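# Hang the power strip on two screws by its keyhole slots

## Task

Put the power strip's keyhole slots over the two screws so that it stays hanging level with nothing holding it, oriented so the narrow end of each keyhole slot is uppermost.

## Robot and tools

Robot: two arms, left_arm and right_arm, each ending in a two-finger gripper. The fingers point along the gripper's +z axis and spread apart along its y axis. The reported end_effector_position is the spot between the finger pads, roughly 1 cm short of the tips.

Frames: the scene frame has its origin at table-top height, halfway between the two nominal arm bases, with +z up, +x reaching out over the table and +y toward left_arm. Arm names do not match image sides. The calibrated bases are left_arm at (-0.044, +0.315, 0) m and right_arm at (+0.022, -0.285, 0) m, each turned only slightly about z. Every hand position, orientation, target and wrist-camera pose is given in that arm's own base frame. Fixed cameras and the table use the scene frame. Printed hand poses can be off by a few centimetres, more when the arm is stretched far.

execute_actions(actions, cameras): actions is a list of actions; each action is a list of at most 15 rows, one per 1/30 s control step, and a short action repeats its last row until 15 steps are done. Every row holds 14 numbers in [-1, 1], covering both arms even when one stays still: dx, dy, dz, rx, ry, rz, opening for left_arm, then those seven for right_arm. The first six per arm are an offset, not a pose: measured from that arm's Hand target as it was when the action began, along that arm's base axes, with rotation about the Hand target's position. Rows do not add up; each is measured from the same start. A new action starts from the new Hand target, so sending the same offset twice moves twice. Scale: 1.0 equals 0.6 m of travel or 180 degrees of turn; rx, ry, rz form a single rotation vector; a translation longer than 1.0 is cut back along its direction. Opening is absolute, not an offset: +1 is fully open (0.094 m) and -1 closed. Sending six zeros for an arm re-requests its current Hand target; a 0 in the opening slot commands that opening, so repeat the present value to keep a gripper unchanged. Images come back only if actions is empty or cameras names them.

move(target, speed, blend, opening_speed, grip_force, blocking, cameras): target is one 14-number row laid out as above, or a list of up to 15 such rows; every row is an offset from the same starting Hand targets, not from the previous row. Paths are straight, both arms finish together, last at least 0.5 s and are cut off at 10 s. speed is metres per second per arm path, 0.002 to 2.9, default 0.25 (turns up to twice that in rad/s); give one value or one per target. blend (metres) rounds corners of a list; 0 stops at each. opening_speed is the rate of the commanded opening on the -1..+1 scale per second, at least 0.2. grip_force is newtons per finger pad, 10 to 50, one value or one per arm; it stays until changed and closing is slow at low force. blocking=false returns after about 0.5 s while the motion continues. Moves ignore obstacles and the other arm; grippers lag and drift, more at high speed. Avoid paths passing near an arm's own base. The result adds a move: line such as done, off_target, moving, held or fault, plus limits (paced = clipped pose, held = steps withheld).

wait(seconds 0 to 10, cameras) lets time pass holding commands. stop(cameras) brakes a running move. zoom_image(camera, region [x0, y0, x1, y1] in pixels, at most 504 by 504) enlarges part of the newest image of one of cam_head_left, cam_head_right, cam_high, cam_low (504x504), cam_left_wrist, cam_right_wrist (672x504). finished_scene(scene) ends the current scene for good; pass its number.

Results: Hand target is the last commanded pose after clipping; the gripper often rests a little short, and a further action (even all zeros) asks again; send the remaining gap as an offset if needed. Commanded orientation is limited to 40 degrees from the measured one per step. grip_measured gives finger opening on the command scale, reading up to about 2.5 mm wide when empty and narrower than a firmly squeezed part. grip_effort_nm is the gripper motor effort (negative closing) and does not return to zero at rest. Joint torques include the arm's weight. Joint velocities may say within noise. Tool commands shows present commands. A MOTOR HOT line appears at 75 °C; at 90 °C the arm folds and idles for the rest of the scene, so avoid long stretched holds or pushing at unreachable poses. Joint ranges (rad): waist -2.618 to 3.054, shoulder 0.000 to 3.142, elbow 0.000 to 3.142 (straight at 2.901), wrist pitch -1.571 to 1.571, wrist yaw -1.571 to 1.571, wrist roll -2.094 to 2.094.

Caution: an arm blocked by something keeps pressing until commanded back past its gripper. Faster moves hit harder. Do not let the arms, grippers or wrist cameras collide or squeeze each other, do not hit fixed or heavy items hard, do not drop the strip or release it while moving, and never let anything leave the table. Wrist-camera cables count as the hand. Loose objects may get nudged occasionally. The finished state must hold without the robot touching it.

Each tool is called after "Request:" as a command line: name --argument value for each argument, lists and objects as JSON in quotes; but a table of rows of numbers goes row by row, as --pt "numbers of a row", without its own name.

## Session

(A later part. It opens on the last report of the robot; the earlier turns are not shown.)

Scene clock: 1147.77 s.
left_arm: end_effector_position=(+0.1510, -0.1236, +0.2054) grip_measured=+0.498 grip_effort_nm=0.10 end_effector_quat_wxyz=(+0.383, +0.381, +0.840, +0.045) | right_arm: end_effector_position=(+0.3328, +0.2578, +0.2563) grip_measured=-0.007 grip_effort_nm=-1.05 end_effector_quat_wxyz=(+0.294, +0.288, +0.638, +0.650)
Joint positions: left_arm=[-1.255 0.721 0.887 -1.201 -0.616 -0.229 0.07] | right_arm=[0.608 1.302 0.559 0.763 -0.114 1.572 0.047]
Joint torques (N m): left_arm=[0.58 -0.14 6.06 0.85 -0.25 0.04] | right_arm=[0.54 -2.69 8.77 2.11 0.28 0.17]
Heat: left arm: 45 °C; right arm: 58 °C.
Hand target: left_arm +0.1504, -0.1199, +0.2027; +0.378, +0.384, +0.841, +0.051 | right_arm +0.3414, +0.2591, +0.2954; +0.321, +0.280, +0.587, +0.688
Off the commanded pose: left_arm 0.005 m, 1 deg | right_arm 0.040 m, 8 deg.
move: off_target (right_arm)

Request:
move --target '[0,0,0,0,0,0,0.5,0.012,0.012,0.008,0,0,0.0,-0.8]' --speed 0.05 --cameras '["cam_high","cam_right_wrist","cam_head_right","cam_head_left"]'

Request:
zoom_image --camera "cam_high" --region '[215, 150, 365, 270]'

Request:
zoom_image --camera "cam_head_right" --region '[210, 210, 330, 350]'

Request:
zoom_image --camera "cam_head_left" --region '[210, 210, 330, 350]'

Scene clock: 1157.27 s.
left_arm: end_effector_position=(+0.1510, -0.1236, +0.2054) grip_measured=+0.498 grip_effort_nm=0.10 end_effector_quat_wxyz=(+0.383, +0.381, +0.840, +0.045) | right_arm: end_effector_position=(+0.3333, +0.2582, +0.2559) grip_measured=-0.007 grip_effort_nm=-1.05 end_effector_quat_wxyz=(+0.294, +0.288, +0.638, +0.651)
Joint positions: left_arm=[-1.255 0.721 0.887 -1.201 -0.616 -0.229 0.07] | right_arm=[0.608 1.307 0.559 0.769 -0.114 1.574 0.047]
Joint torques (N m): left_arm=[0.62 -0.12 6.05 0.84 -0.25 0.06] | right_arm=[0.65 -0.81 11.55 1.95 0.33 0.16]
Heat: left arm: 45 °C; right arm: 57 °C.
Hand target: left_arm +0.1504, -0.1199, +0.2027; +0.378, +0.384, +0.841, +0.051 | right_arm +0.3486, +0.2663, +0.3002; +0.321, +0.280, +0.587, +0.688
Off the commanded pose: left_arm 0.005 m, 1 deg | right_arm 0.048 m, 8 deg.
move: off_target (right_arm)
camera_calibration:
cam_right_wrist: T_world_to_cam=[[-0.0412306, 0.0600621, -0.997343, 0.251403], [-0.977305, 0.205163, 0.0527575, 0.265995], [0.207786, 0.976883, 0.05024, -0.228944], [0, 0, 0, 1]] pos_world=[0.317895, 0.15398, 0.248204]
Images, in order (width x height): cam_head_left 504x504, cam_head_right 504x504, cam_high 504x504, cam_right_wrist 672x504.

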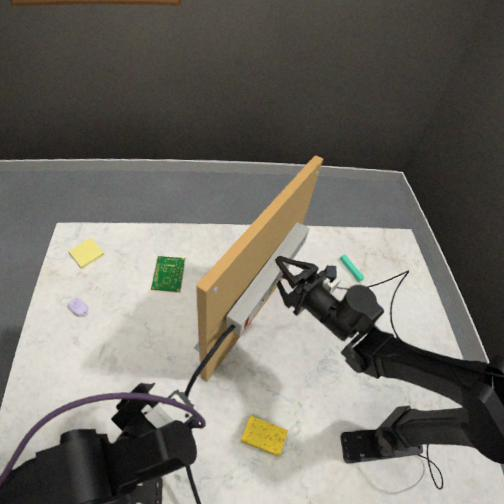

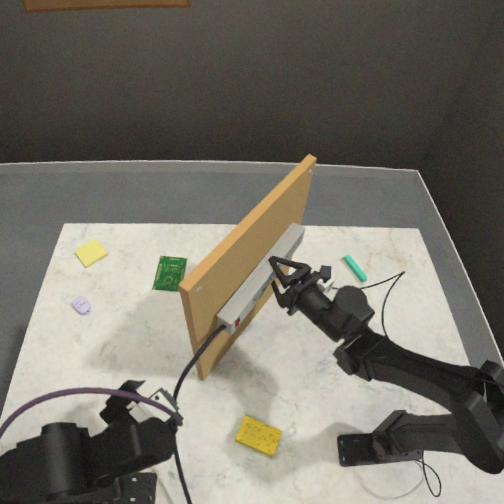

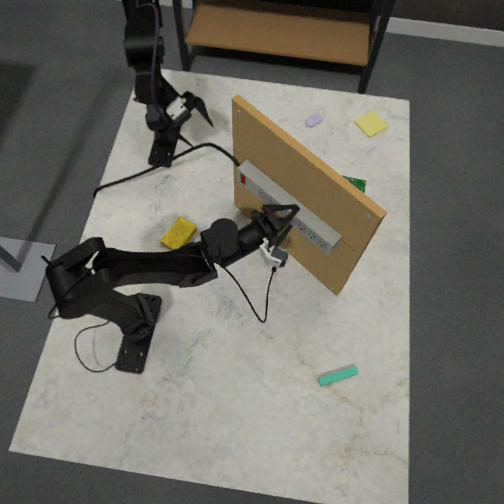

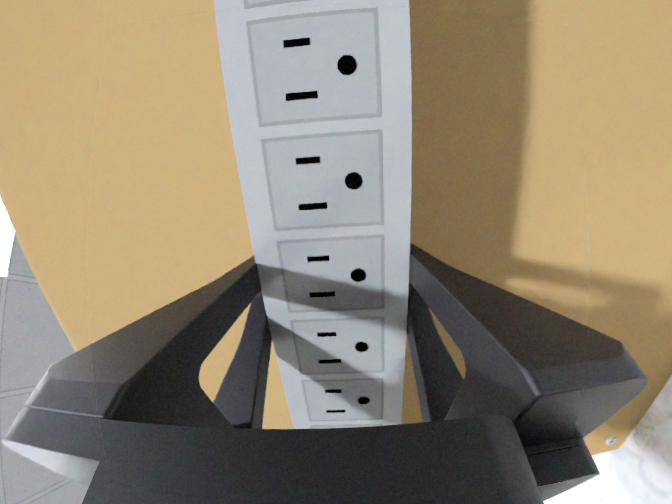

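Scaled by 3.360 from the camera's 504x504 image, which has a finer 720x720 frame.

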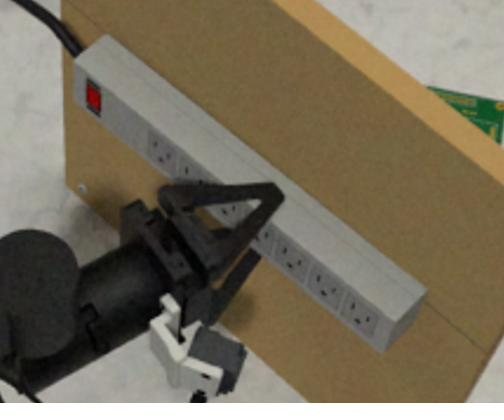

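Scaled by 3.600 from the camera's 504x504 image, which has a finer 720x720 frame.

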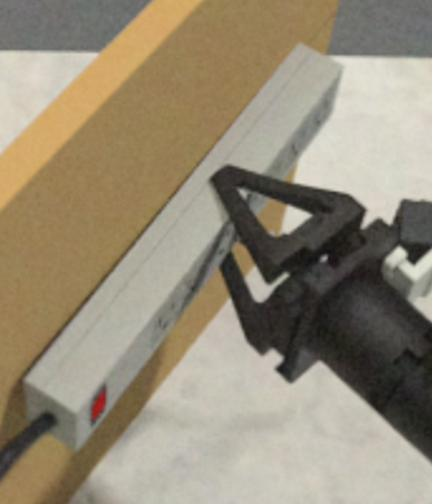

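Scaled by 3.600 from the camera's 504x504 image, which has a finer 720x720 frame.

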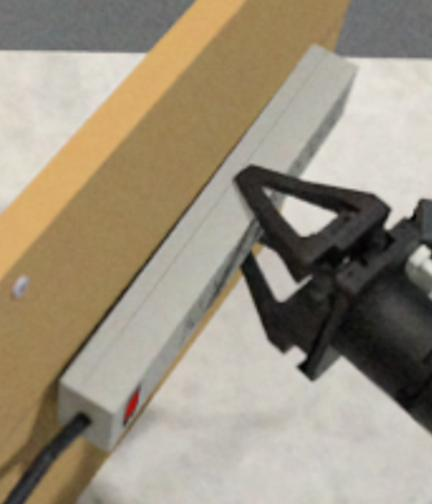

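Request:
move --pt "0 0 0 0 0 0 0.5 0.006 0.008 0.02 0 0 0.0 -0.8" --speed 0.05

Scene clock: 1172.00 s.
left_arm: end_effector_position=(+0.1510, -0.1236, +0.2054) grip_measured=+0.498 grip_effort_nm=0.10 end_effector_quat_wxyz=(+0.383, +0.381, +0.840, +0.045) | right_arm: end_effector_position=(+0.3331, +0.2586, +0.2560) grip_measured=-0.007 grip_effort_nm=-1.05 end_effector_quat_wxyz=(+0.294, +0.289, +0.637, +0.651)
Joint positions: left_arm=[-1.255 0.721 0.887 -1.201 -0.616 -0.229 0.07] | right_arm=[0.611 1.307 0.559 0.769 -0.109 1.574 0.047]
Joint torques (N m): left_arm=[0.59 -0.12 6.02 0.85 -0.24 0.05] | right_arm=[1.05 -1.72 14.64 1.53 0.37 0.14]
Heat: left arm: 45 °C; right arm: 57 °C.
Hand target: left_arm +0.1504, -0.1199, +0.2027; +0.378, +0.384, +0.841, +0.051 | right_arm +0.3522, +0.2711, +0.3122; +0.321, +0.280, +0.587, +0.688
Off the commanded pose: left_arm 0.005 m, 1 deg | right_arm 0.061 m, 8 deg.
move: off_target (right_arm)

Request:
move --pt "0 0 0 0 0 0 0.5 -0.005 -0.01 -0.05 0 0 0.0 -0.8" --speed 0.04

Scene clock: 1179.87 s.
left_arm: end_effector_position=(+0.1510, -0.1236, +0.2054) grip_measured=+0.498 grip_effort_nm=0.10 end_effector_quat_wxyz=(+0.383, +0.381, +0.840, +0.045) | right_arm: end_effector_position=(+0.3334, +0.2588, +0.2555) grip_measured=-0.007 grip_effort_nm=-1.05 end_effector_quat_wxyz=(+0.297, +0.286, +0.623, +0.664)
Joint positions: left_arm=[-1.255 0.721 0.887 -1.201 -0.616 -0.229 0.07] | right_arm=[0.611 1.338 0.534 0.863 -0.109 1.588 0.047]
Joint torques (N m): left_arm=[0.61 -0.1 6 0.84 -0.26 0.05] | right_arm=[0.09 0.72 10.19 1.9 0.25 0.06]
Heat: left arm: 45 °C; right arm: 56 °C.
Hand target: left_arm +0.1504, -0.1199, +0.2027; +0.378, +0.384, +0.841, +0.051 | right_arm +0.3492, +0.2651, +0.2822; +0.321, +0.280, +0.587, +0.688
Off the commanded pose: left_arm 0.005 m, 1 deg | right_arm 0.032 m, 6 deg.
move: off_target (right_arm)

Request:
move --pt "0 0 0 0 0 0 0.5 -0.015 -0.018 -0.03 -0.014 0.0105 0.0 -0.8" --speed 0.04 --cameras '["cam_high","cam_head_right"]'

Request:
zoom_image --camera "cam_high" --region '[215, 150, 365, 270]'

Request:
zoom_image --camera "cam_head_right" --region '[210, 210, 330, 350]'

Scene clock: 1189.40 s.
left_arm: end_effector_position=(+0.1510, -0.1236, +0.2054) grip_measured=+0.498 grip_effort_nm=0.10 end_effector_quat_wxyz=(+0.383, +0.381, +0.840, +0.045) | right_arm: end_effector_position=(+0.3328, +0.2583, +0.2542) grip_measured=-0.008 grip_effort_nm=-1.05 end_effector_quat_wxyz=(+0.297, +0.285, +0.623, +0.666)
Joint positions: left_arm=[-1.255 0.721 0.887 -1.201 -0.616 -0.229 0.07] | right_arm=[0.61 1.341 0.527 0.877 -0.112 1.588 0.047]
Joint torques (N m): left_arm=[0.59 -0.14 6.05 0.84 -0.26 0.05] | right_arm=[-0.65 -2.95 6.78 1.47 0.13 -0.08]
Heat: left arm: 45 °C; right arm: 57 °C.
Hand target: left_arm +0.1504, -0.1199, +0.2027; +0.378, +0.384, +0.841, +0.051 | right_arm +0.3402, +0.2543, +0.2642; +0.317, +0.284, +0.607, +0.671
Off the commanded pose: left_arm 0.005 m, 1 deg | right_arm 0.013 m, 3 deg.
move: off_target (right_arm)
Images, in order (width x height): cam_head_right 504x504, cam_high 504x504.

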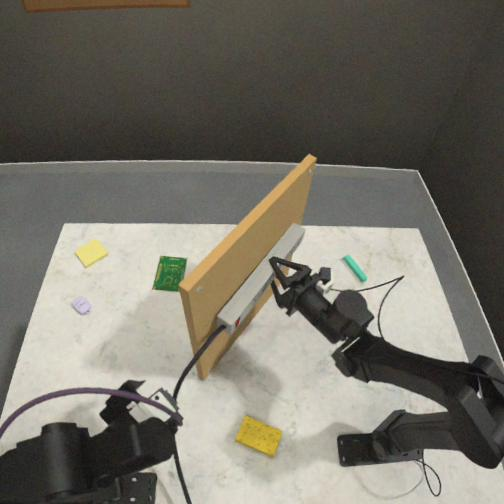

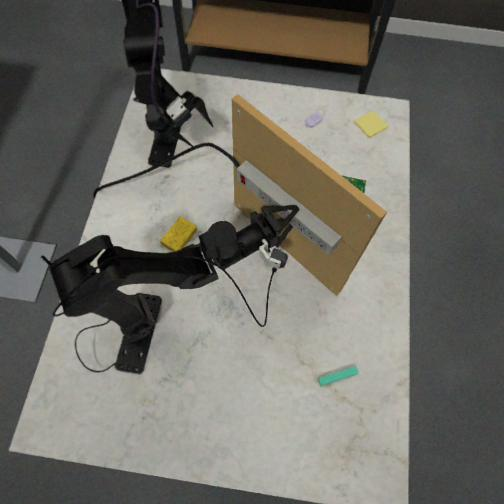

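Scaled by 3.360 from the camera's 504x504 image, which has a finer 720x720 frame.

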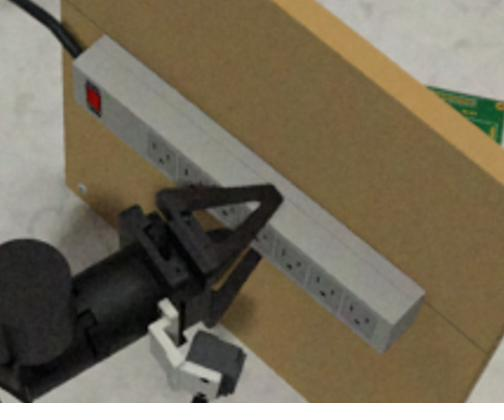

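Scaled by 3.600 from the camera's 504x504 image, which has a finer 720x720 frame.

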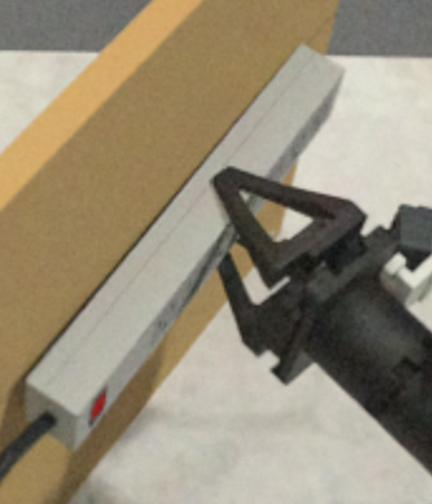

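Request:
move --pt "0 0 0 0 0 0 0.5 -0.003 -0.004 -0.035 0 0 0.0 -0.8" --speed 0.04

Scene clock: 1200.50 s.
left_arm: end_effector_position=(+0.1510, -0.1236, +0.2054) grip_measured=+0.498 grip_effort_nm=0.10 end_effector_quat_wxyz=(+0.383, +0.381, +0.840, +0.045) | right_arm: end_effector_position=(+0.3320, +0.2577, +0.2512) grip_measured=-0.008 grip_effort_nm=-1.05 end_effector_quat_wxyz=(+0.302, +0.279, +0.604, +0.683)
Joint positions: left_arm=[-1.255 0.721 0.887 -1.201 -0.616 -0.229 0.07] | right_arm=[0.61 1.394 0.487 1.024 -0.112 1.6 0.047]
Joint torques (N m): left_arm=[0.65 -0.09 6.08 0.86 -0.26 0.04] | right_arm=[-0.8 -2.92 4.97 1.17 0.09 -0.17]
Heat: left arm: 45 °C; right arm: 54 °C.
Hand target: left_arm +0.1504, -0.1199, +0.2027; +0.378, +0.384, +0.841, +0.051 | right_arm +0.3384, +0.2519, +0.2432; +0.317, +0.284, +0.607, +0.671
Off the commanded pose: left_arm 0.005 m, 1 deg | right_arm 0.012 m, 2 deg.
move: off_target (right_arm)

Request:
move --pt "0 0 0 0 0 0 0.5 -0.002 -0.002 -0.03 -0.028 0.021 0.0 -0.8" --speed 0.04 --cameras '["cam_high","cam_head_right","cam_right_wrist"]'

Request:
zoom_image --camera "cam_high" --region '[215, 150, 365, 270]'

Request:
zoom_image --camera "cam_head_right" --region '[210, 210, 330, 350]'

Scene clock: 1212.10 s.
left_arm: end_effector_position=(+0.1510, -0.1236, +0.2054) grip_measured=+0.498 grip_effort_nm=0.10 end_effector_quat_wxyz=(+0.383, +0.381, +0.840, +0.045) | right_arm: end_effector_position=(+0.3316, +0.2573, +0.2471) grip_measured=-0.008 grip_effort_nm=-1.05 end_effector_quat_wxyz=(+0.326, +0.256, +0.624, +0.662)
Joint positions: left_arm=[-1.255 0.721 0.887 -1.201 -0.616 -0.229 0.07] | right_arm=[0.608 1.381 0.488 0.982 -0.115 1.513 0.047]
Joint torques (N m): left_arm=[0.57 -0.12 6 0.85 -0.25 0.05] | right_arm=[-0.73 -5.61 5.38 0.24 0.11 0.26]
Heat: left arm: 45 °C; right arm: 52 °C.
Hand target: left_arm +0.1504, -0.1199, +0.2027; +0.378, +0.384, +0.841, +0.051 | right_arm +0.3372, +0.2507, +0.2252; +0.309, +0.292, +0.647, +0.634
Off the commanded pose: left_arm 0.005 m, 1 deg | right_arm 0.024 m, 6 deg.
move: off_target (right_arm)
camera_calibration:
cam_right_wrist: T_world_to_cam=[[0.0558159, 0.0535295, -0.997005, 0.211998], [-0.977365, 0.20702, -0.0436014, 0.288344], [0.204066, 0.976871, 0.0638728, -0.229422], [0, 0, 0, 1]] pos_world=[0.316802, 0.153075, 0.23859]
Images, in order (width x height): cam_head_right 504x504, cam_high 504x504, cam_right_wrist 672x504.

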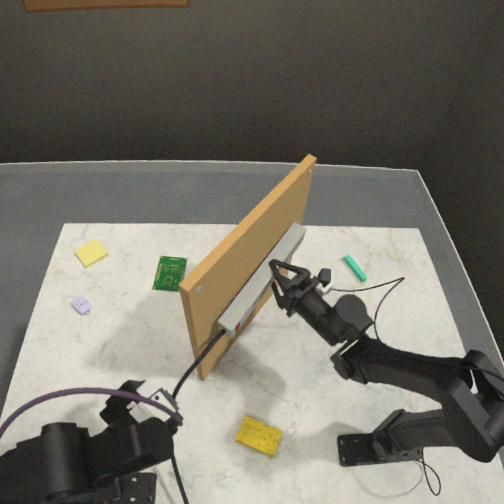

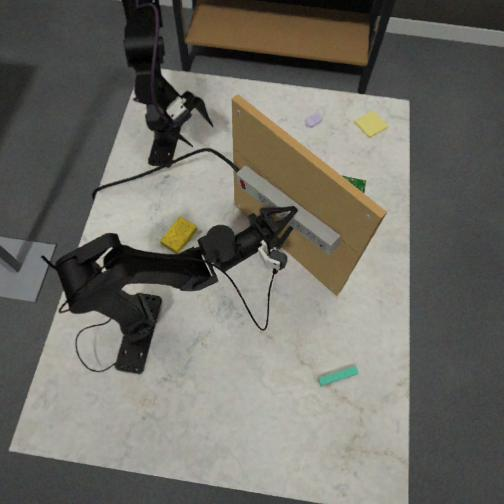

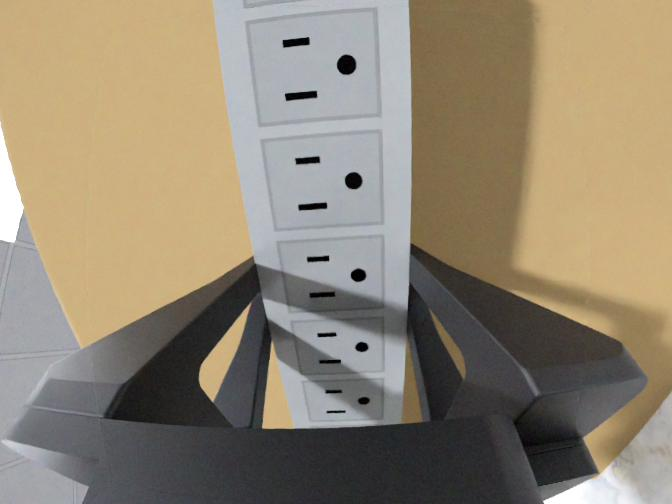

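Scaled by 3.360 from the camera's 504x504 image, which has a finer 720x720 frame.

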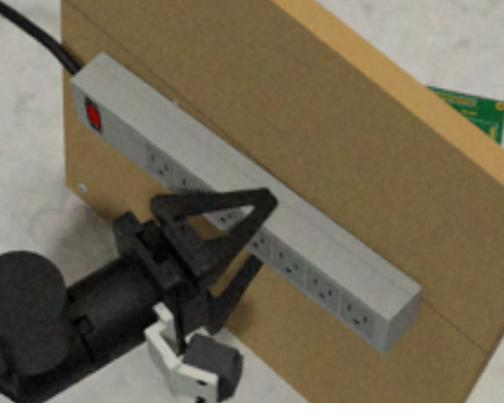

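Scaled by 3.600 from the camera's 504x504 image, which has a finer 720x720 frame.

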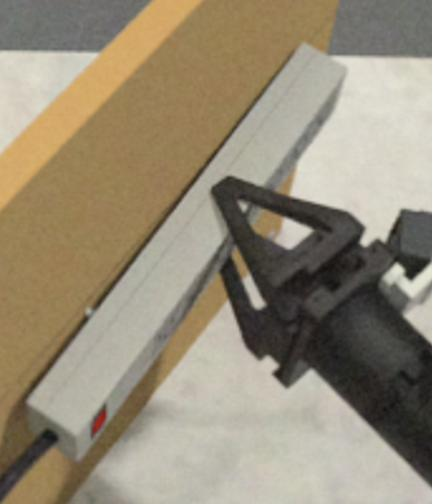

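Request:
move --pt "0 0 0 0 0 0 0.5 -0.004 -0.004 0.10 0.017 0.022 0.0 -0.8" --speed 0.04 --cameras '["cam_high","cam_head_right","cam_right_wrist"]'

Request:
zoom_image --camera "cam_high" --region '[215, 150, 365, 270]'

Request:
zoom_image --camera "cam_head_right" --region '[210, 210, 330, 350]'

Scene clock: 1223.80 s.
left_arm: end_effector_position=(+0.1510, -0.1236, +0.2054) grip_measured=+0.498 grip_effort_nm=0.10 end_effector_quat_wxyz=(+0.383, +0.381, +0.840, +0.045) | right_arm: end_effector_position=(+0.3279, +0.2539, +0.2457) grip_measured=-0.009 grip_effort_nm=-1.05 end_effector_quat_wxyz=(+0.270, +0.311, +0.675, +0.612)
Joint positions: left_arm=[-1.255 0.721 0.887 -1.201 -0.616 -0.229 0.07] | right_arm=[0.605 1.233 0.605 0.522 -0.118 1.574 0.047]
Joint torques (N m): left_arm=[0.55 -0.12 6.01 0.85 -0.25 0.06] | right_arm=[-0.91 -7.23 10.45 1.08 0.04 0.47]
Heat: left arm: 45 °C; right arm: 50 °C.
Hand target: left_arm +0.1504, -0.1199, +0.2027; +0.378, +0.384, +0.841, +0.051 | right_arm +0.3348, +0.2483, +0.2852; +0.279, +0.321, +0.640, +0.640
Off the commanded pose: left_arm 0.005 m, 1 deg | right_arm 0.041 m, 5 deg.
move: off_target (right_arm)
camera_calibration:
cam_right_wrist: T_world_to_cam=[[-0.145511, -0.012124, -0.989282, 0.291656], [-0.967525, 0.210644, 0.139729, 0.236168], [0.206692, 0.977488, -0.0423812, -0.200127], [0, 0, 0, 1]] pos_world=[0.312302, 0.14941, 0.247049]
Images, in order (width x height): cam_head_right 504x504, cam_high 504x504, cam_right_wrist 672x504.

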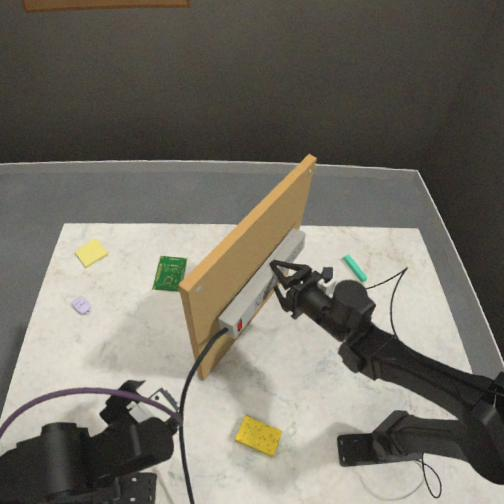

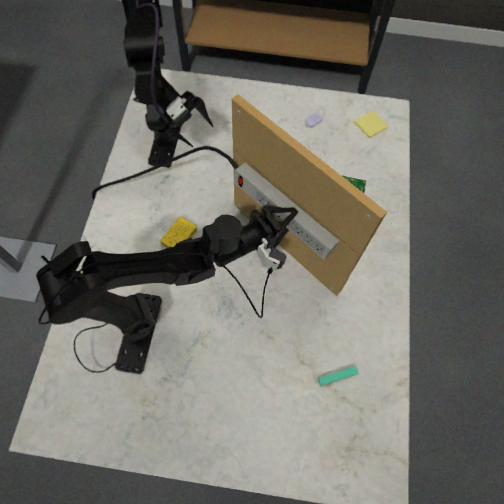

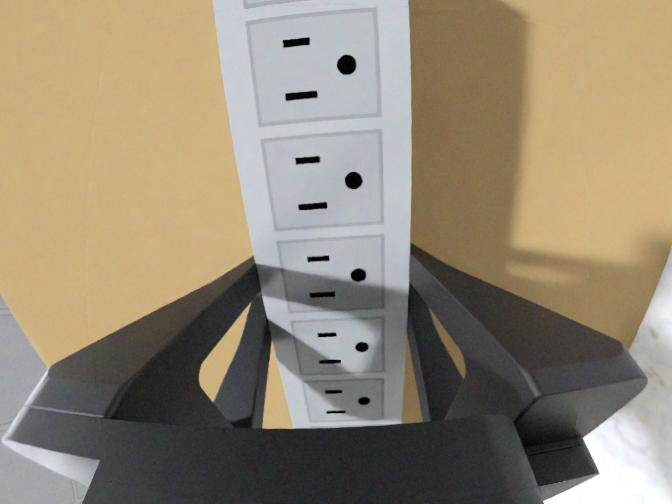

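Scaled by 3.360 from the camera's 504x504 image, which has a finer 720x720 frame.

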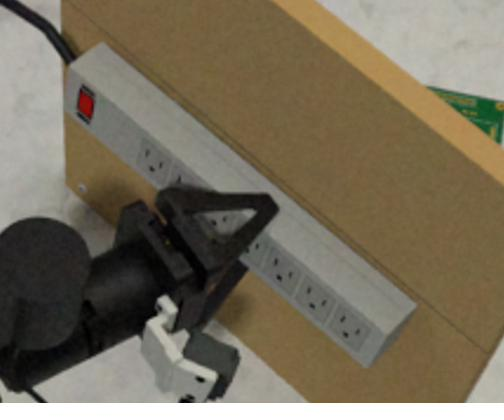

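Scaled by 3.600 from the camera's 504x504 image, which has a finer 720x720 frame.

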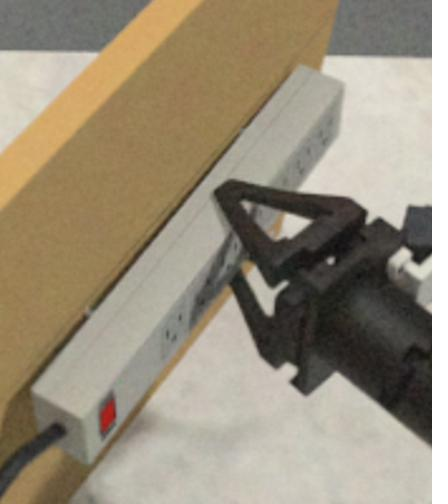

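Request:
move --pt "0 0 0 0 0 0 0.5 -0.028 -0.025 0.04 0.027 -0.02 0.0 -0.8" --pt "0 0 0 0 0 0 0.5 -0.015 -0.015 0.08 0.027 -0.02 0.0 -0.8" --speed 0.05 --cameras '["cam_right_wrist"]'

Scene clock: 1252.93 s.
left_arm: end_effector_position=(+0.1510, -0.1236, +0.2054) grip_measured=+0.498 grip_effort_nm=0.10 end_effector_quat_wxyz=(+0.383, +0.381, +0.840, +0.045) | right_arm: end_effector_position=(+0.3185, +0.2467, +0.2754) grip_measured=-0.009 grip_effort_nm=-1.05 end_effector_quat_wxyz=(+0.262, +0.312, +0.658, +0.634)
Joint positions: left_arm=[-1.255 0.721 0.887 -1.201 -0.616 -0.229 0.07] | right_arm=[0.593 1.144 0.629 0.455 -0.143 1.614 0.047]
Joint torques (N m): left_arm=[0.64 -0.1 6.02 0.85 -0.25 0.04] | right_arm=[-0.83 -6.54 11.66 1.45 0.16 0.46]
Heat: left arm: 44 °C; right arm: 49 °C.
Hand target: left_arm +0.1504, -0.1199, +0.2027; +0.378, +0.384, +0.841, +0.051 | right_arm +0.3258, +0.2393, +0.3332; +0.285, +0.313, +0.603, +0.676
Off the commanded pose: left_arm 0.005 m, 1 deg | right_arm 0.059 m, 8 deg.
move: off_target (right_arm)
camera_calibration:
cam_right_wrist: T_world_to_cam=[[-0.135369, 0.0433309, -0.989847, 0.302912], [-0.970781, 0.19399, 0.141253, 0.229225], [0.198141, 0.980046, 0.0158047, -0.203907], [0, 0, 0, 1]] pos_world=[0.303934, 0.142245, 0.27068]
Images, in order (width x height): cam_right_wrist 672x504.

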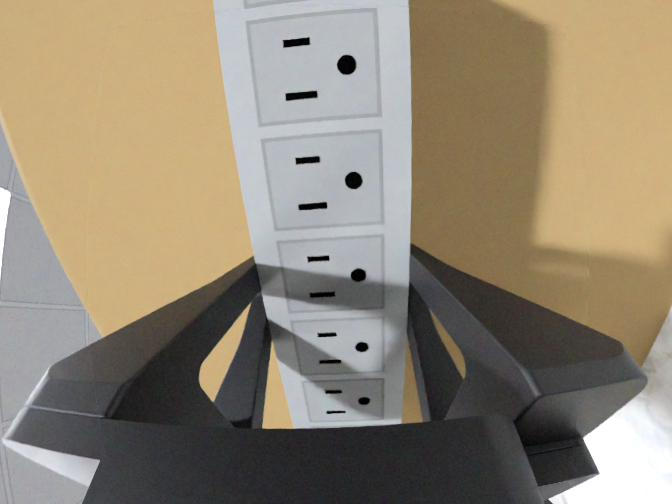

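Request:
move --pt "0 0 0 0 0 0 0.5 0.01 0.012 -0.035 0.007 -0.023 -0.0167 -0.8" --speed 0.05

Scene clock: 1276.57 s.
left_arm: end_effector_position=(+0.1510, -0.1236, +0.2054) grip_measured=+0.498 grip_effort_nm=0.10 end_effector_quat_wxyz=(+0.383, +0.381, +0.840, +0.045) | right_arm: end_effector_position=(+0.3259, +0.2534, +0.2702) grip_measured=-0.009 grip_effort_nm=-1.05 end_effector_quat_wxyz=(+0.287, +0.312, +0.641, +0.640)
Joint positions: left_arm=[-1.255 0.721 0.887 -1.201 -0.616 -0.229 0.07] | right_arm=[0.63 1.212 0.6 0.596 -0.066 1.602 0.047]
Joint torques (N m): left_arm=[0.62 -0.12 6.08 0.85 -0.26 0.05] | right_arm=[0.12 -4.21 6.74 2.43 0.36 0.23]
Heat: left arm: 44 °C; right arm: 51 °C.
Hand target: left_arm +0.1504, -0.1199, +0.2027; +0.378, +0.384, +0.841, +0.051 | right_arm +0.3318, +0.2465, +0.3122; +0.321, +0.307, +0.576, +0.686
Off the commanded pose: left_arm 0.005 m, 1 deg | right_arm 0.043 m, 10 deg.
move: off_target (right_arm)

Request:
move --pt "0 0 0 0 0 0 0.5 0.008 0.002 -0.022 -0.004 -0.0053 -0.004 -0.8" --speed 0.05

Scene clock: 1290.50 s.
left_arm: end_effector_position=(+0.1510, -0.1236, +0.2054) grip_measured=+0.498 grip_effort_nm=0.10 end_effector_quat_wxyz=(+0.383, +0.381, +0.840, +0.045) | right_arm: end_effector_position=(+0.3309, +0.2543, +0.2550) grip_measured=-0.009 grip_effort_nm=-1.05 end_effector_quat_wxyz=(+0.296, +0.311, +0.643, +0.635)
Joint positions: left_arm=[-1.255 0.721 0.887 -1.201 -0.616 -0.229 0.07] | right_arm=[0.63 1.263 0.569 0.674 -0.054 1.583 0.047]
Joint torques (N m): left_arm=[0.62 -0.12 6.04 0.84 -0.25 0.04] | right_arm=[0.13 -4.4 6.64 2.5 0.34 0.23]
Heat: left arm: 44 °C; right arm: 57 °C.
Hand target: left_arm +0.1504, -0.1199, +0.2027; +0.378, +0.384, +0.841, +0.051 | right_arm +0.3366, +0.2477, +0.2990; +0.332, +0.303, +0.576, +0.683
Off the commanded pose: left_arm 0.005 m, 1 deg | right_arm 0.045 m, 10 deg.
move: off_target (right_arm)

Request:
move --pt "0 0 0 0 0 0 0.5 0.015 0.018 0.008 0 0 0 -0.8" --speed 0.05 --cameras '["cam_right_wrist","cam_high","cam_head_right"]'

Request:
zoom_image --camera "cam_high" --region '[215, 150, 365, 270]'

Request:
zoom_image --camera "cam_head_right" --region '[210, 210, 330, 350]'

Scene clock: 1299.57 s.
left_arm: end_effector_position=(+0.1510, -0.1236, +0.2054) grip_measured=+0.498 grip_effort_nm=0.10 end_effector_quat_wxyz=(+0.383, +0.381, +0.840, +0.045) | right_arm: end_effector_position=(+0.3319, +0.2551, +0.2544) grip_measured=-0.009 grip_effort_nm=-1.05 end_effector_quat_wxyz=(+0.297, +0.311, +0.641, +0.635)
Joint positions: left_arm=[-1.255 0.721 0.887 -1.201 -0.616 -0.229 0.07] | right_arm=[0.631 1.272 0.569 0.686 -0.051 1.583 0.047]
Joint torques (N m): left_arm=[0.62 -0.17 6.09 0.86 -0.24 0.04] | right_arm=[0.53 -1.5 10.06 2.35 0.41 0.22]
Heat: left arm: 44 °C; right arm: 57 °C.
Hand target: left_arm +0.1504, -0.1199, +0.2027; +0.378, +0.384, +0.841, +0.051 | right_arm +0.3456, +0.2585, +0.3038; +0.332, +0.303, +0.576, +0.683
Off the commanded pose: left_arm 0.005 m, 1 deg | right_arm 0.051 m, 10 deg.
move: off_target (right_arm)
camera_calibration:
cam_right_wrist: T_world_to_cam=[[-0.0750394, 0.048225, -0.996014, 0.263911], [-0.965847, 0.244903, 0.0846244, 0.243233], [0.248008, 0.968347, 0.0282006, -0.231135], [0, 0, 0, 1]] pos_world=[0.312053, 0.151524, 0.248794]
Images, in order (width x height): cam_head_right 504x504, cam_high 504x504, cam_right_wrist 672x504.

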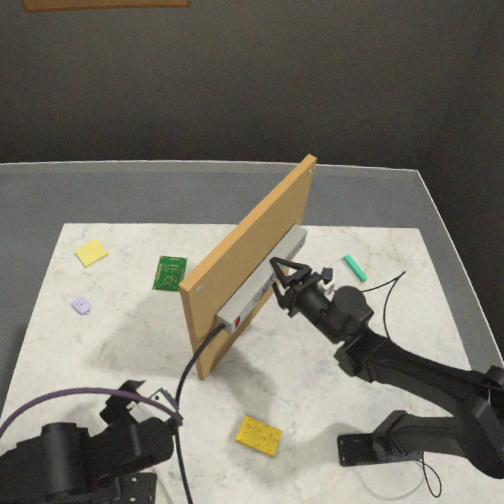

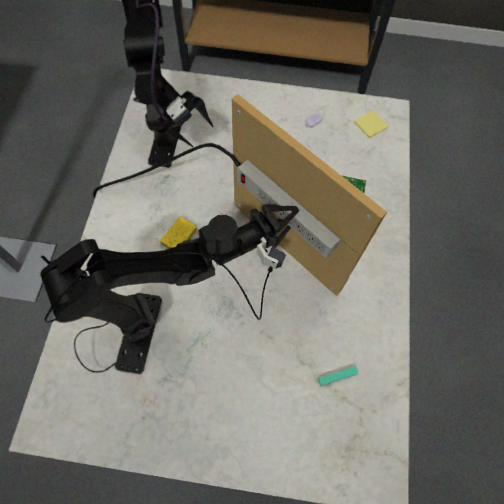

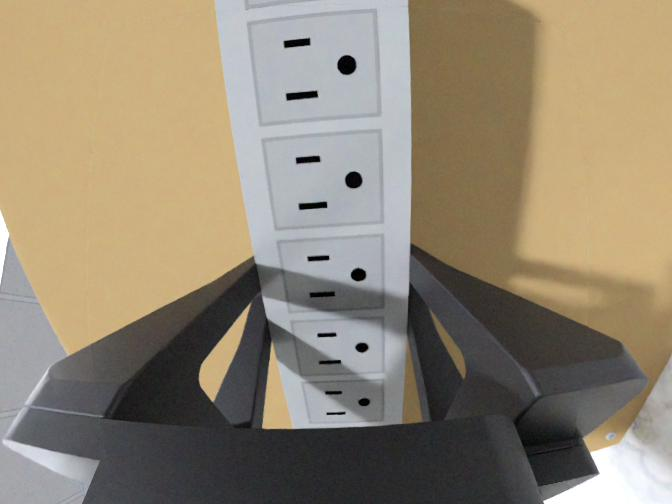

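Scaled by 3.360 from the camera's 504x504 image, which has a finer 720x720 frame.

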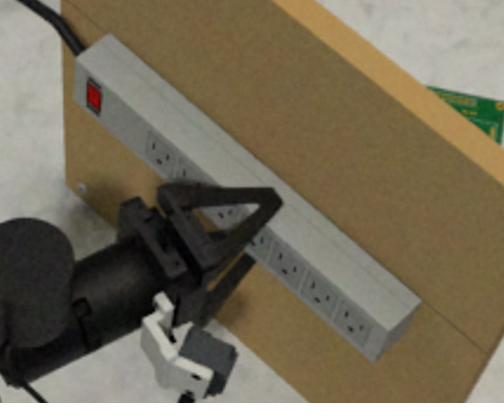

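Scaled by 3.600 from the camera's 504x504 image, which has a finer 720x720 frame.

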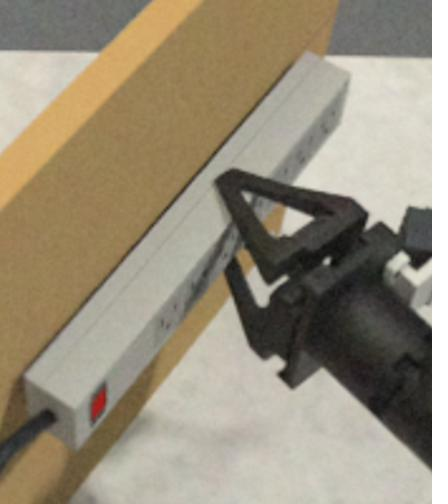

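Request:
move --pt "0 0 0 0 0 0 0.5 0.003 0.004 0.008 -0.008 -0.0107 0 -0.8" --speed 0.03

Scene clock: 1318.97 s.
left_arm: end_effector_position=(+0.1510, -0.1236, +0.2054) grip_measured=+0.498 grip_effort_nm=0.11 end_effector_quat_wxyz=(+0.383, +0.381, +0.840, +0.045) | right_arm: end_effector_position=(+0.3319, +0.2551, +0.2548) grip_measured=-0.009 grip_effort_nm=-1.05 end_effector_quat_wxyz=(+0.299, +0.309, +0.641, +0.635)
Joint positions: left_arm=[-1.255 0.721 0.887 -1.201 -0.616 -0.229 0.07] | right_arm=[0.631 1.272 0.569 0.688 -0.051 1.58 0.047]
Joint torques (N m): left_arm=[0.65 -0.16 6.08 0.86 -0.25 0.04] | right_arm=[0.61 -1.16 10.91 2.37 0.39 -0.11]
Heat: left arm: 44 °C; right arm: 60 °C.
Hand target: left_arm +0.1504, -0.1199, +0.2027; +0.378, +0.384, +0.841, +0.051 | right_arm +0.3474, +0.2609, +0.3086; +0.345, +0.287, +0.579, +0.681
Off the commanded pose: left_arm 0.005 m, 1 deg | right_arm 0.056 m, 11 deg.
move: off_target (right_arm)

Request:
move --pt "0 0 0 0 0 0 0.5 0.005 0.006 0.012 -0.014 -0.0187 0 -0.8" --speed 0.03

Scene clock: 1325.60 s.
left_arm: end_effector_position=(+0.1510, -0.1236, +0.2054) grip_measured=+0.498 grip_effort_nm=0.11 end_effector_quat_wxyz=(+0.383, +0.381, +0.840, +0.045) | right_arm: end_effector_position=(+0.3317, +0.2558, +0.2550) grip_measured=-0.009 grip_effort_nm=-1.05 end_effector_quat_wxyz=(+0.303, +0.304, +0.644, +0.634)
Joint positions: left_arm=[-1.255 0.721 0.887 -1.201 -0.616 -0.229 0.07] | right_arm=[0.633 1.273 0.569 0.691 -0.051 1.565 0.047]
Joint torques (N m): left_arm=[0.57 -0.12 5.98 0.83 -0.25 0.05] | right_arm=[0.44 -0.7 12.23 2.41 0.3 -0.65]
Heat: left arm: 44 °C; right arm: 61 °C.
Hand target: left_arm +0.1504, -0.1199, +0.2027; +0.378, +0.384, +0.841, +0.051 | right_arm +0.3504, +0.2645, +0.3158; +0.368, +0.259, +0.583, +0.676
Off the commanded pose: left_arm 0.005 m, 1 deg | right_arm 0.064 m, 12 deg.
move: off_target (right_arm)

Request:
move --pt "0 0 0 0 0 0 0.5 0.002 0.003 0.025 0 0 0 -0.8" --speed 0.03

Scene clock: 1332.20 s.
left_arm: end_effector_position=(+0.1510, -0.1236, +0.2054) grip_measured=+0.498 grip_effort_nm=0.10 end_effector_quat_wxyz=(+0.383, +0.381, +0.840, +0.045) | right_arm: end_effector_position=(+0.3317, +0.2558, +0.2550) grip_measured=-0.009 grip_effort_nm=-1.05 end_effector_quat_wxyz=(+0.303, +0.304, +0.644, +0.634)
Joint positions: left_arm=[-1.255 0.721 0.887 -1.201 -0.616 -0.229 0.07] | right_arm=[0.633 1.273 0.569 0.691 -0.051 1.565 0.047]
Joint torques (N m): left_arm=[0.64 -0.12 6 0.85 -0.23 0.05] | right_arm=[0.66 -2.84 14.94 1.9 0.34 -0.63]
Heat: left arm: 44 °C; right arm: 60 °C.
Hand target: left_arm +0.1504, -0.1199, +0.2027; +0.378, +0.384, +0.841, +0.051 | right_arm +0.3516, +0.2663, +0.3308; +0.368, +0.259, +0.583, +0.676
Off the commanded pose: left_arm 0.005 m, 1 deg | right_arm 0.079 m, 12 deg.
move: off_target (right_arm)

Request:
move --pt "0 0 0 0 0 0 0.5 0.0 0.002 0.02 0 0 0 -0.8" --speed 0.03

Scene clock: 1340.23 s.
left_arm: end_effector_position=(+0.1510, -0.1236, +0.2054) grip_measured=+0.498 grip_effort_nm=0.10 end_effector_quat_wxyz=(+0.383, +0.381, +0.840, +0.045) | right_arm: end_effector_position=(+0.3317, +0.2559, +0.2569) grip_measured=-0.009 grip_effort_nm=-1.05 end_effector_quat_wxyz=(+0.305, +0.303, +0.651, +0.626)
Joint positions: left_arm=[-1.255 0.721 0.887 -1.201 -0.616 -0.229 0.07] | right_arm=[0.634 1.26 0.589 0.639 -0.048 1.551 0.047]
Joint torques (N m): left_arm=[0.59 -0.12 6.09 0.83 -0.24 0.05] | right_arm=[0.7 -3.63 15.87 1.89 0.33 -0.49]
Heat: left arm: 44 °C; right arm: 58 °C.
Hand target: left_arm +0.1504, -0.1199, +0.2027; +0.378, +0.384, +0.841, +0.051 | right_arm +0.3516, +0.2675, +0.3428; +0.368, +0.259, +0.583, +0.676
Off the commanded pose: left_arm 0.005 m, 1 deg | right_arm 0.089 m, 13 deg.
move: off_target (right_arm)

Request:
move --pt "0 0 0 0 0 0 0.5 0.012 0.014 0.0 0.012 0.0 0 -0.8" --speed 0.03 --cameras '["cam_right_wrist","cam_high","cam_head_right"]'

Request:
zoom_image --camera "cam_high" --region '[215, 150, 365, 270]'

Request:
zoom_image --camera "cam_head_right" --region '[210, 210, 330, 350]'

Scene clock: 1352.60 s.
left_arm: end_effector_position=(+0.1510, -0.1236, +0.2054) grip_measured=+0.498 grip_effort_nm=0.10 end_effector_quat_wxyz=(+0.383, +0.381, +0.840, +0.045) | right_arm: end_effector_position=(+0.3325, +0.2564, +0.2591) grip_measured=-0.009 grip_effort_nm=-1.05 end_effector_quat_wxyz=(+0.315, +0.299, +0.652, +0.621)
Joint positions: left_arm=[-1.255 0.721 0.887 -1.201 -0.616 -0.229 0.07] | right_arm=[0.642 1.26 0.597 0.633 -0.029 1.53 0.047]
Joint torques (N m): left_arm=[0.59 -0.14 6.08 0.85 -0.26 0.06] | right_arm=[0.9 0.16 15.94 2.45 0.27 -0.02]
Heat: left arm: 44 °C; right arm: 59 °C.
Hand target: left_arm +0.1504, -0.1199, +0.2027; +0.378, +0.384, +0.841, +0.051 | right_arm +0.3588, +0.2759, +0.3428; +0.363, +0.266, +0.570, +0.687
Off the commanded pose: left_arm 0.005 m, 1 deg | right_arm 0.090 m, 14 deg.
move: off_target (right_arm)
camera_calibration:
cam_right_wrist: T_world_to_cam=[[-0.0520101, -0.00149783, -0.998645, 0.274283], [-0.965002, 0.257456, 0.0498718, 0.248627], [0.257033, 0.966289, -0.0148357, -0.223939], [0, 0, 0, 1]] pos_world=[0.31175, 0.15279, 0.25819]
Images, in order (width x height): cam_head_right 504x504, cam_high 504x504, cam_right_wrist 672x504.

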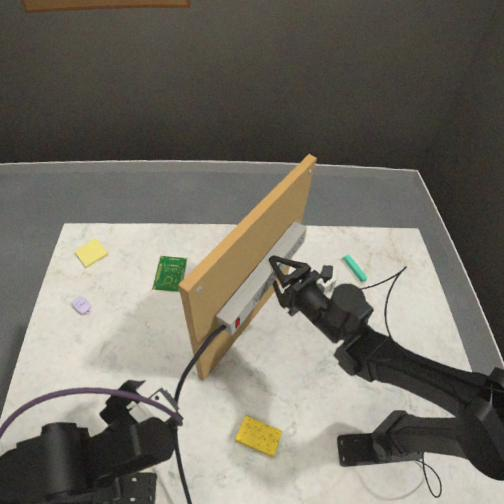

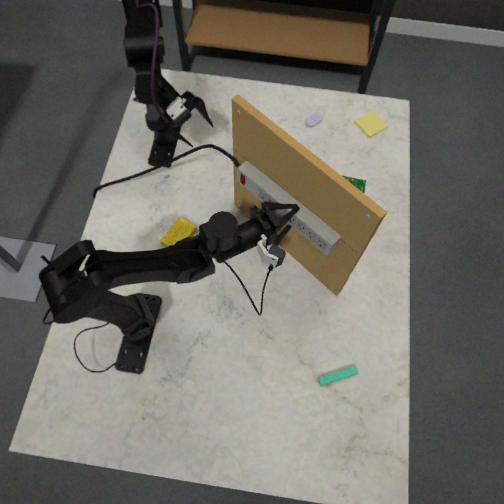

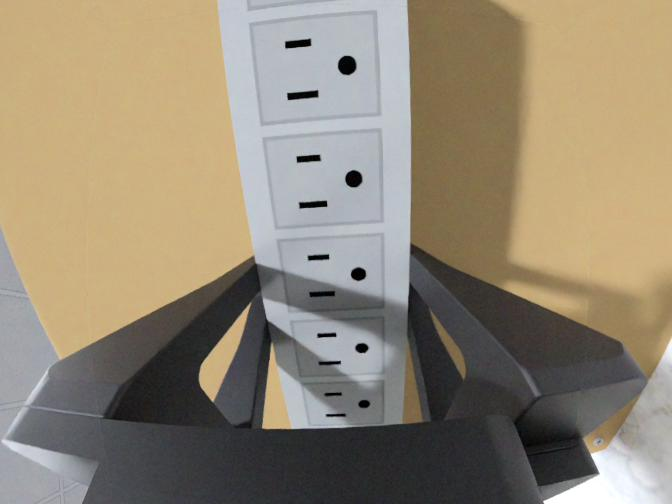

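Scaled by 3.360 from the camera's 504x504 image, which has a finer 720x720 frame.

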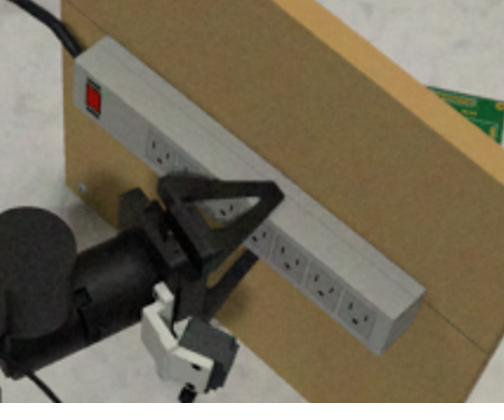

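Scaled by 3.600 from the camera's 504x504 image, which has a finer 720x720 frame.

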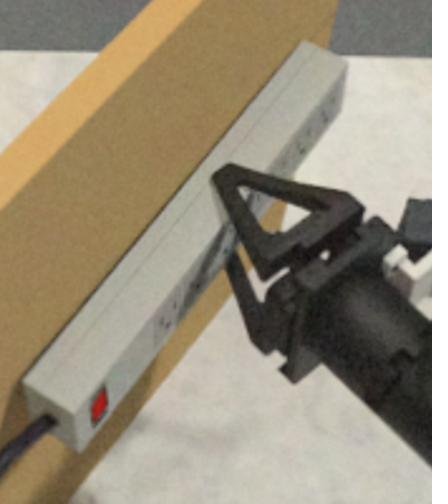

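Request:
move --target '[-0.01,-0.042,0.21,-0.2,-0.037,-0.059,-0.9,-0.006,-0.008,-0.01,0,0,0,-0.8]' --speed 0.15 --cameras '["cam_left_wrist","cam_head_left"]'

Scene clock: 1388.07 s.
left_arm: end_effector_position=(+0.1434, -0.1420, +0.2991) grip_measured=-0.898 grip_effort_nm=-0.14 end_effector_quat_wxyz=(+0.491, +0.323, +0.782, -0.207) | right_arm: end_effector_position=(+0.3325, +0.2564, +0.2591) grip_measured=-0.009 grip_effort_nm=-1.05 end_effector_quat_wxyz=(+0.315, +0.299, +0.652, +0.621)
Joint positions: left_arm=[-0.764 0.482 0.962 -0.926 0.024 0.003 0.005] | right_arm=[0.642 1.26 0.597 0.633 -0.029 1.53 0.047]
Joint torques (N m): left_arm=[0.59 1.16 9.24 2.32 0.09 0.07] | right_arm=[0.36 -0.18 14.08 2.61 0.23 0]
Heat: left arm: 44 °C; right arm: 63 °C.
Hand target: left_arm +0.1444, -0.1451, +0.3287; +0.528, +0.320, +0.754, -0.224 | right_arm +0.3552, +0.2711, +0.3368; +0.363, +0.266, +0.570, +0.687
Off the commanded pose: left_arm 0.030 m, 6 deg | right_arm 0.082 m, 14 deg.
move: off_target (left_arm, right_arm)
camera_calibration:
cam_left_wrist: T_world_to_cam=[[-0.740297, -0.668887, -0.0674553, 0.030111], [-0.578719, 0.685115, -0.442381, 0.318081], [0.342118, -0.288456, -0.894287, 0.279908], [0, 0, 0, 1]] pos_world=[0.110609, -0.11704, 0.393062]
Images, in order (width x height): cam_head_left 504x504, cam_left_wrist 672x504.

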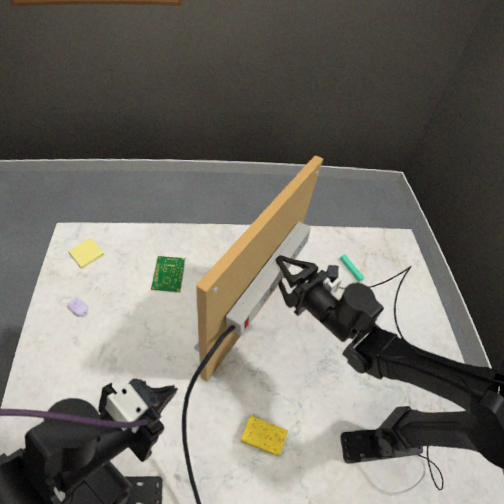

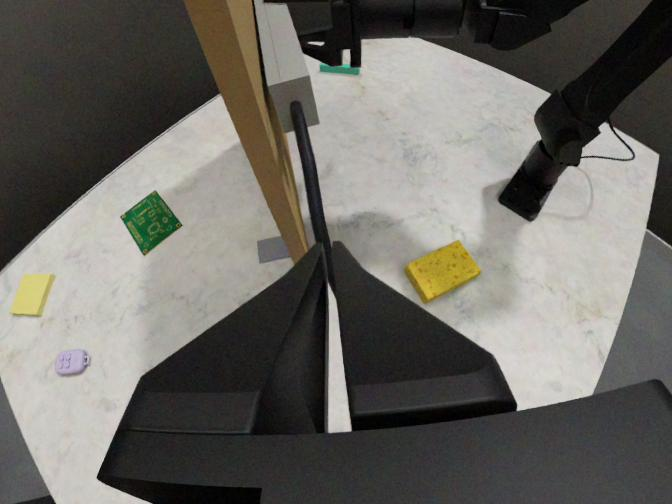

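Request:
zoom_image --camera "cam_left_wrist" --region '[200, 0, 340, 140]'

Request:
move --target '[0.0,-0.0,0.02,0.087,0.083,-0.01,-0.9,0,0,0,0,0,0,-0.8]' --speed 0.15 --cameras '["cam_left_wrist"]'

Scaled by 3.600 from the camera's 672x504 image, which has a finer 960x720 frame.

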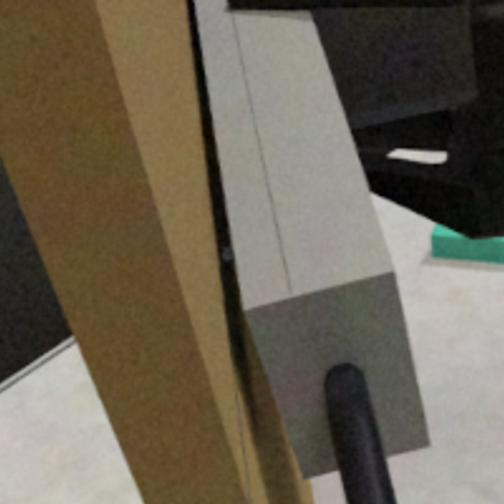

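Scene clock: 1394.43 s.
left_arm: end_effector_position=(+0.1467, -0.1468, +0.3308) grip_measured=-0.898 grip_effort_nm=-0.14 end_effector_quat_wxyz=(+0.369, +0.366, +0.839, -0.162) | right_arm: end_effector_position=(+0.3325, +0.2564, +0.2591) grip_measured=-0.009 grip_effort_nm=-1.05 end_effector_quat_wxyz=(+0.315, +0.299, +0.652, +0.621)
Joint positions: left_arm=[-0.727 0.861 1.424 -1.307 0.073 0.063 0.005] | right_arm=[0.642 1.26 0.597 0.633 -0.029 1.53 0.047]
Joint torques (N m): left_arm=[0.62 0.51 8.79 1.21 0.14 0.09] | right_arm=[0.32 -0.12 14.13 2.61 0.22 -0.03]
Heat: left arm: 44 °C; right arm: 64 °C.
Hand target: left_arm +0.1444, -0.1451, +0.3407; +0.374, +0.368, +0.835, -0.167 | right_arm +0.3552, +0.2711, +0.3368; +0.363, +0.266, +0.570, +0.687
Off the commanded pose: left_arm 0.010 m, 1 deg | right_arm 0.082 m, 14 deg.
move: off_target (right_arm)
camera_calibration:
cam_left_wrist: T_world_to_cam=[[-0.777369, -0.626679, -0.0545155, 0.0388686], [-0.612291, 0.773685, -0.162824, 0.262722], [0.144216, -0.0931946, -0.985148, 0.393559], [0, 0, 0, 1]] pos_world=[0.13432, -0.142228, 0.43261]
Images, in order (width x height): cam_left_wrist 672x504.

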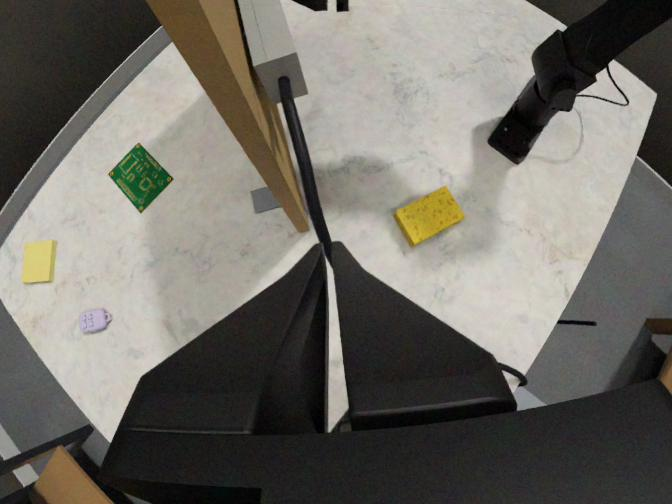

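Request:
move --target '[0.0,-0.0,-0.02,-0.17,-0.165,0.02,-0.9,0,0,0,0,0,0,-0.8]' --speed 0.15 --cameras '["cam_left_wrist"]'

Request:
zoom_image --camera "cam_left_wrist" --region '[180, 60, 340, 220]'

Scene clock: 1420.20 s.
left_arm: end_effector_position=(+0.1434, -0.1464, +0.3151) grip_measured=-0.898 grip_effort_nm=-0.14 end_effector_quat_wxyz=(+0.641, +0.280, +0.665, -0.260) | right_arm: end_effector_position=(+0.3325, +0.2564, +0.2591) grip_measured=-0.009 grip_effort_nm=-1.05 end_effector_quat_wxyz=(+0.315, +0.299, +0.652, +0.621)
Joint positions: left_arm=[-0.928 0.177 0.627 -0.494 -0.145 0.008 0.005] | right_arm=[0.642 1.26 0.597 0.633 -0.029 1.53 0.047]
Joint torques (N m): left_arm=[-0.77 1.76 5.74 2.42 -0.18 -0.07] | right_arm=[0.32 -0.23 14.12 2.61 0.21 -0.01]
Heat: left arm: 46 °C; right arm: 66 °C.
Hand target: left_arm +0.1444, -0.1451, +0.3287; +0.661, +0.262, +0.650, -0.268 | right_arm +0.3552, +0.2711, +0.3368; +0.363, +0.266, +0.570, +0.687
Off the commanded pose: left_arm 0.014 m, 4 deg | right_arm 0.082 m, 14 deg.
move: off_target (left_arm, right_arm)
camera_calibration:
cam_left_wrist: T_world_to_cam=[[-0.713272, -0.693435, -0.101936, 0.0316813], [-0.397252, 0.519795, -0.75631, 0.376876], [0.577437, -0.49896, -0.646223, 0.15014], [0, 0, 0, 1]] pos_world=[0.085616, -0.0990157, 0.385288]
Images, in order (width x height): cam_left_wrist 672x504.

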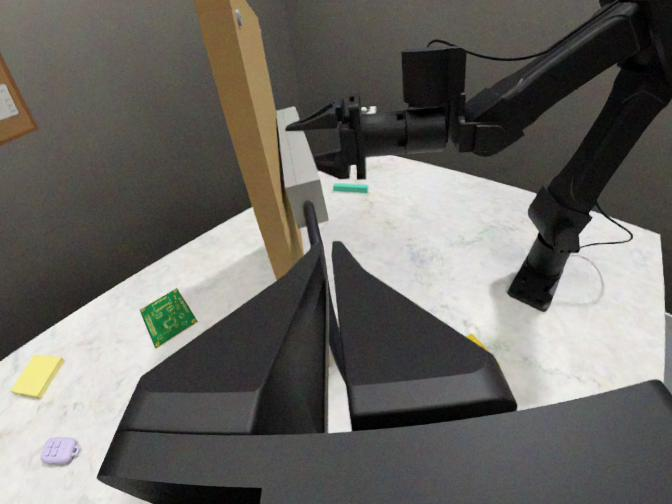

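Scaled by 3.150 from the camera's 672x504 image, which has a finer 960x720 frame.

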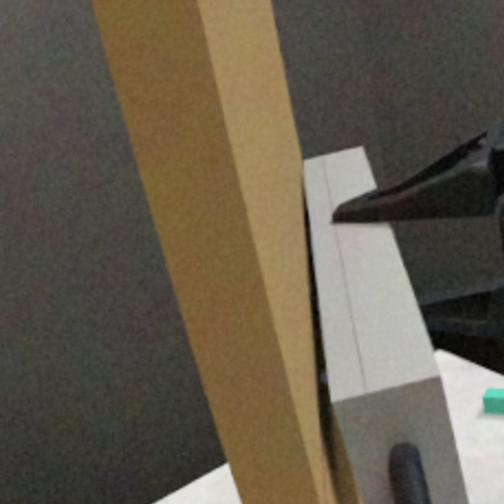

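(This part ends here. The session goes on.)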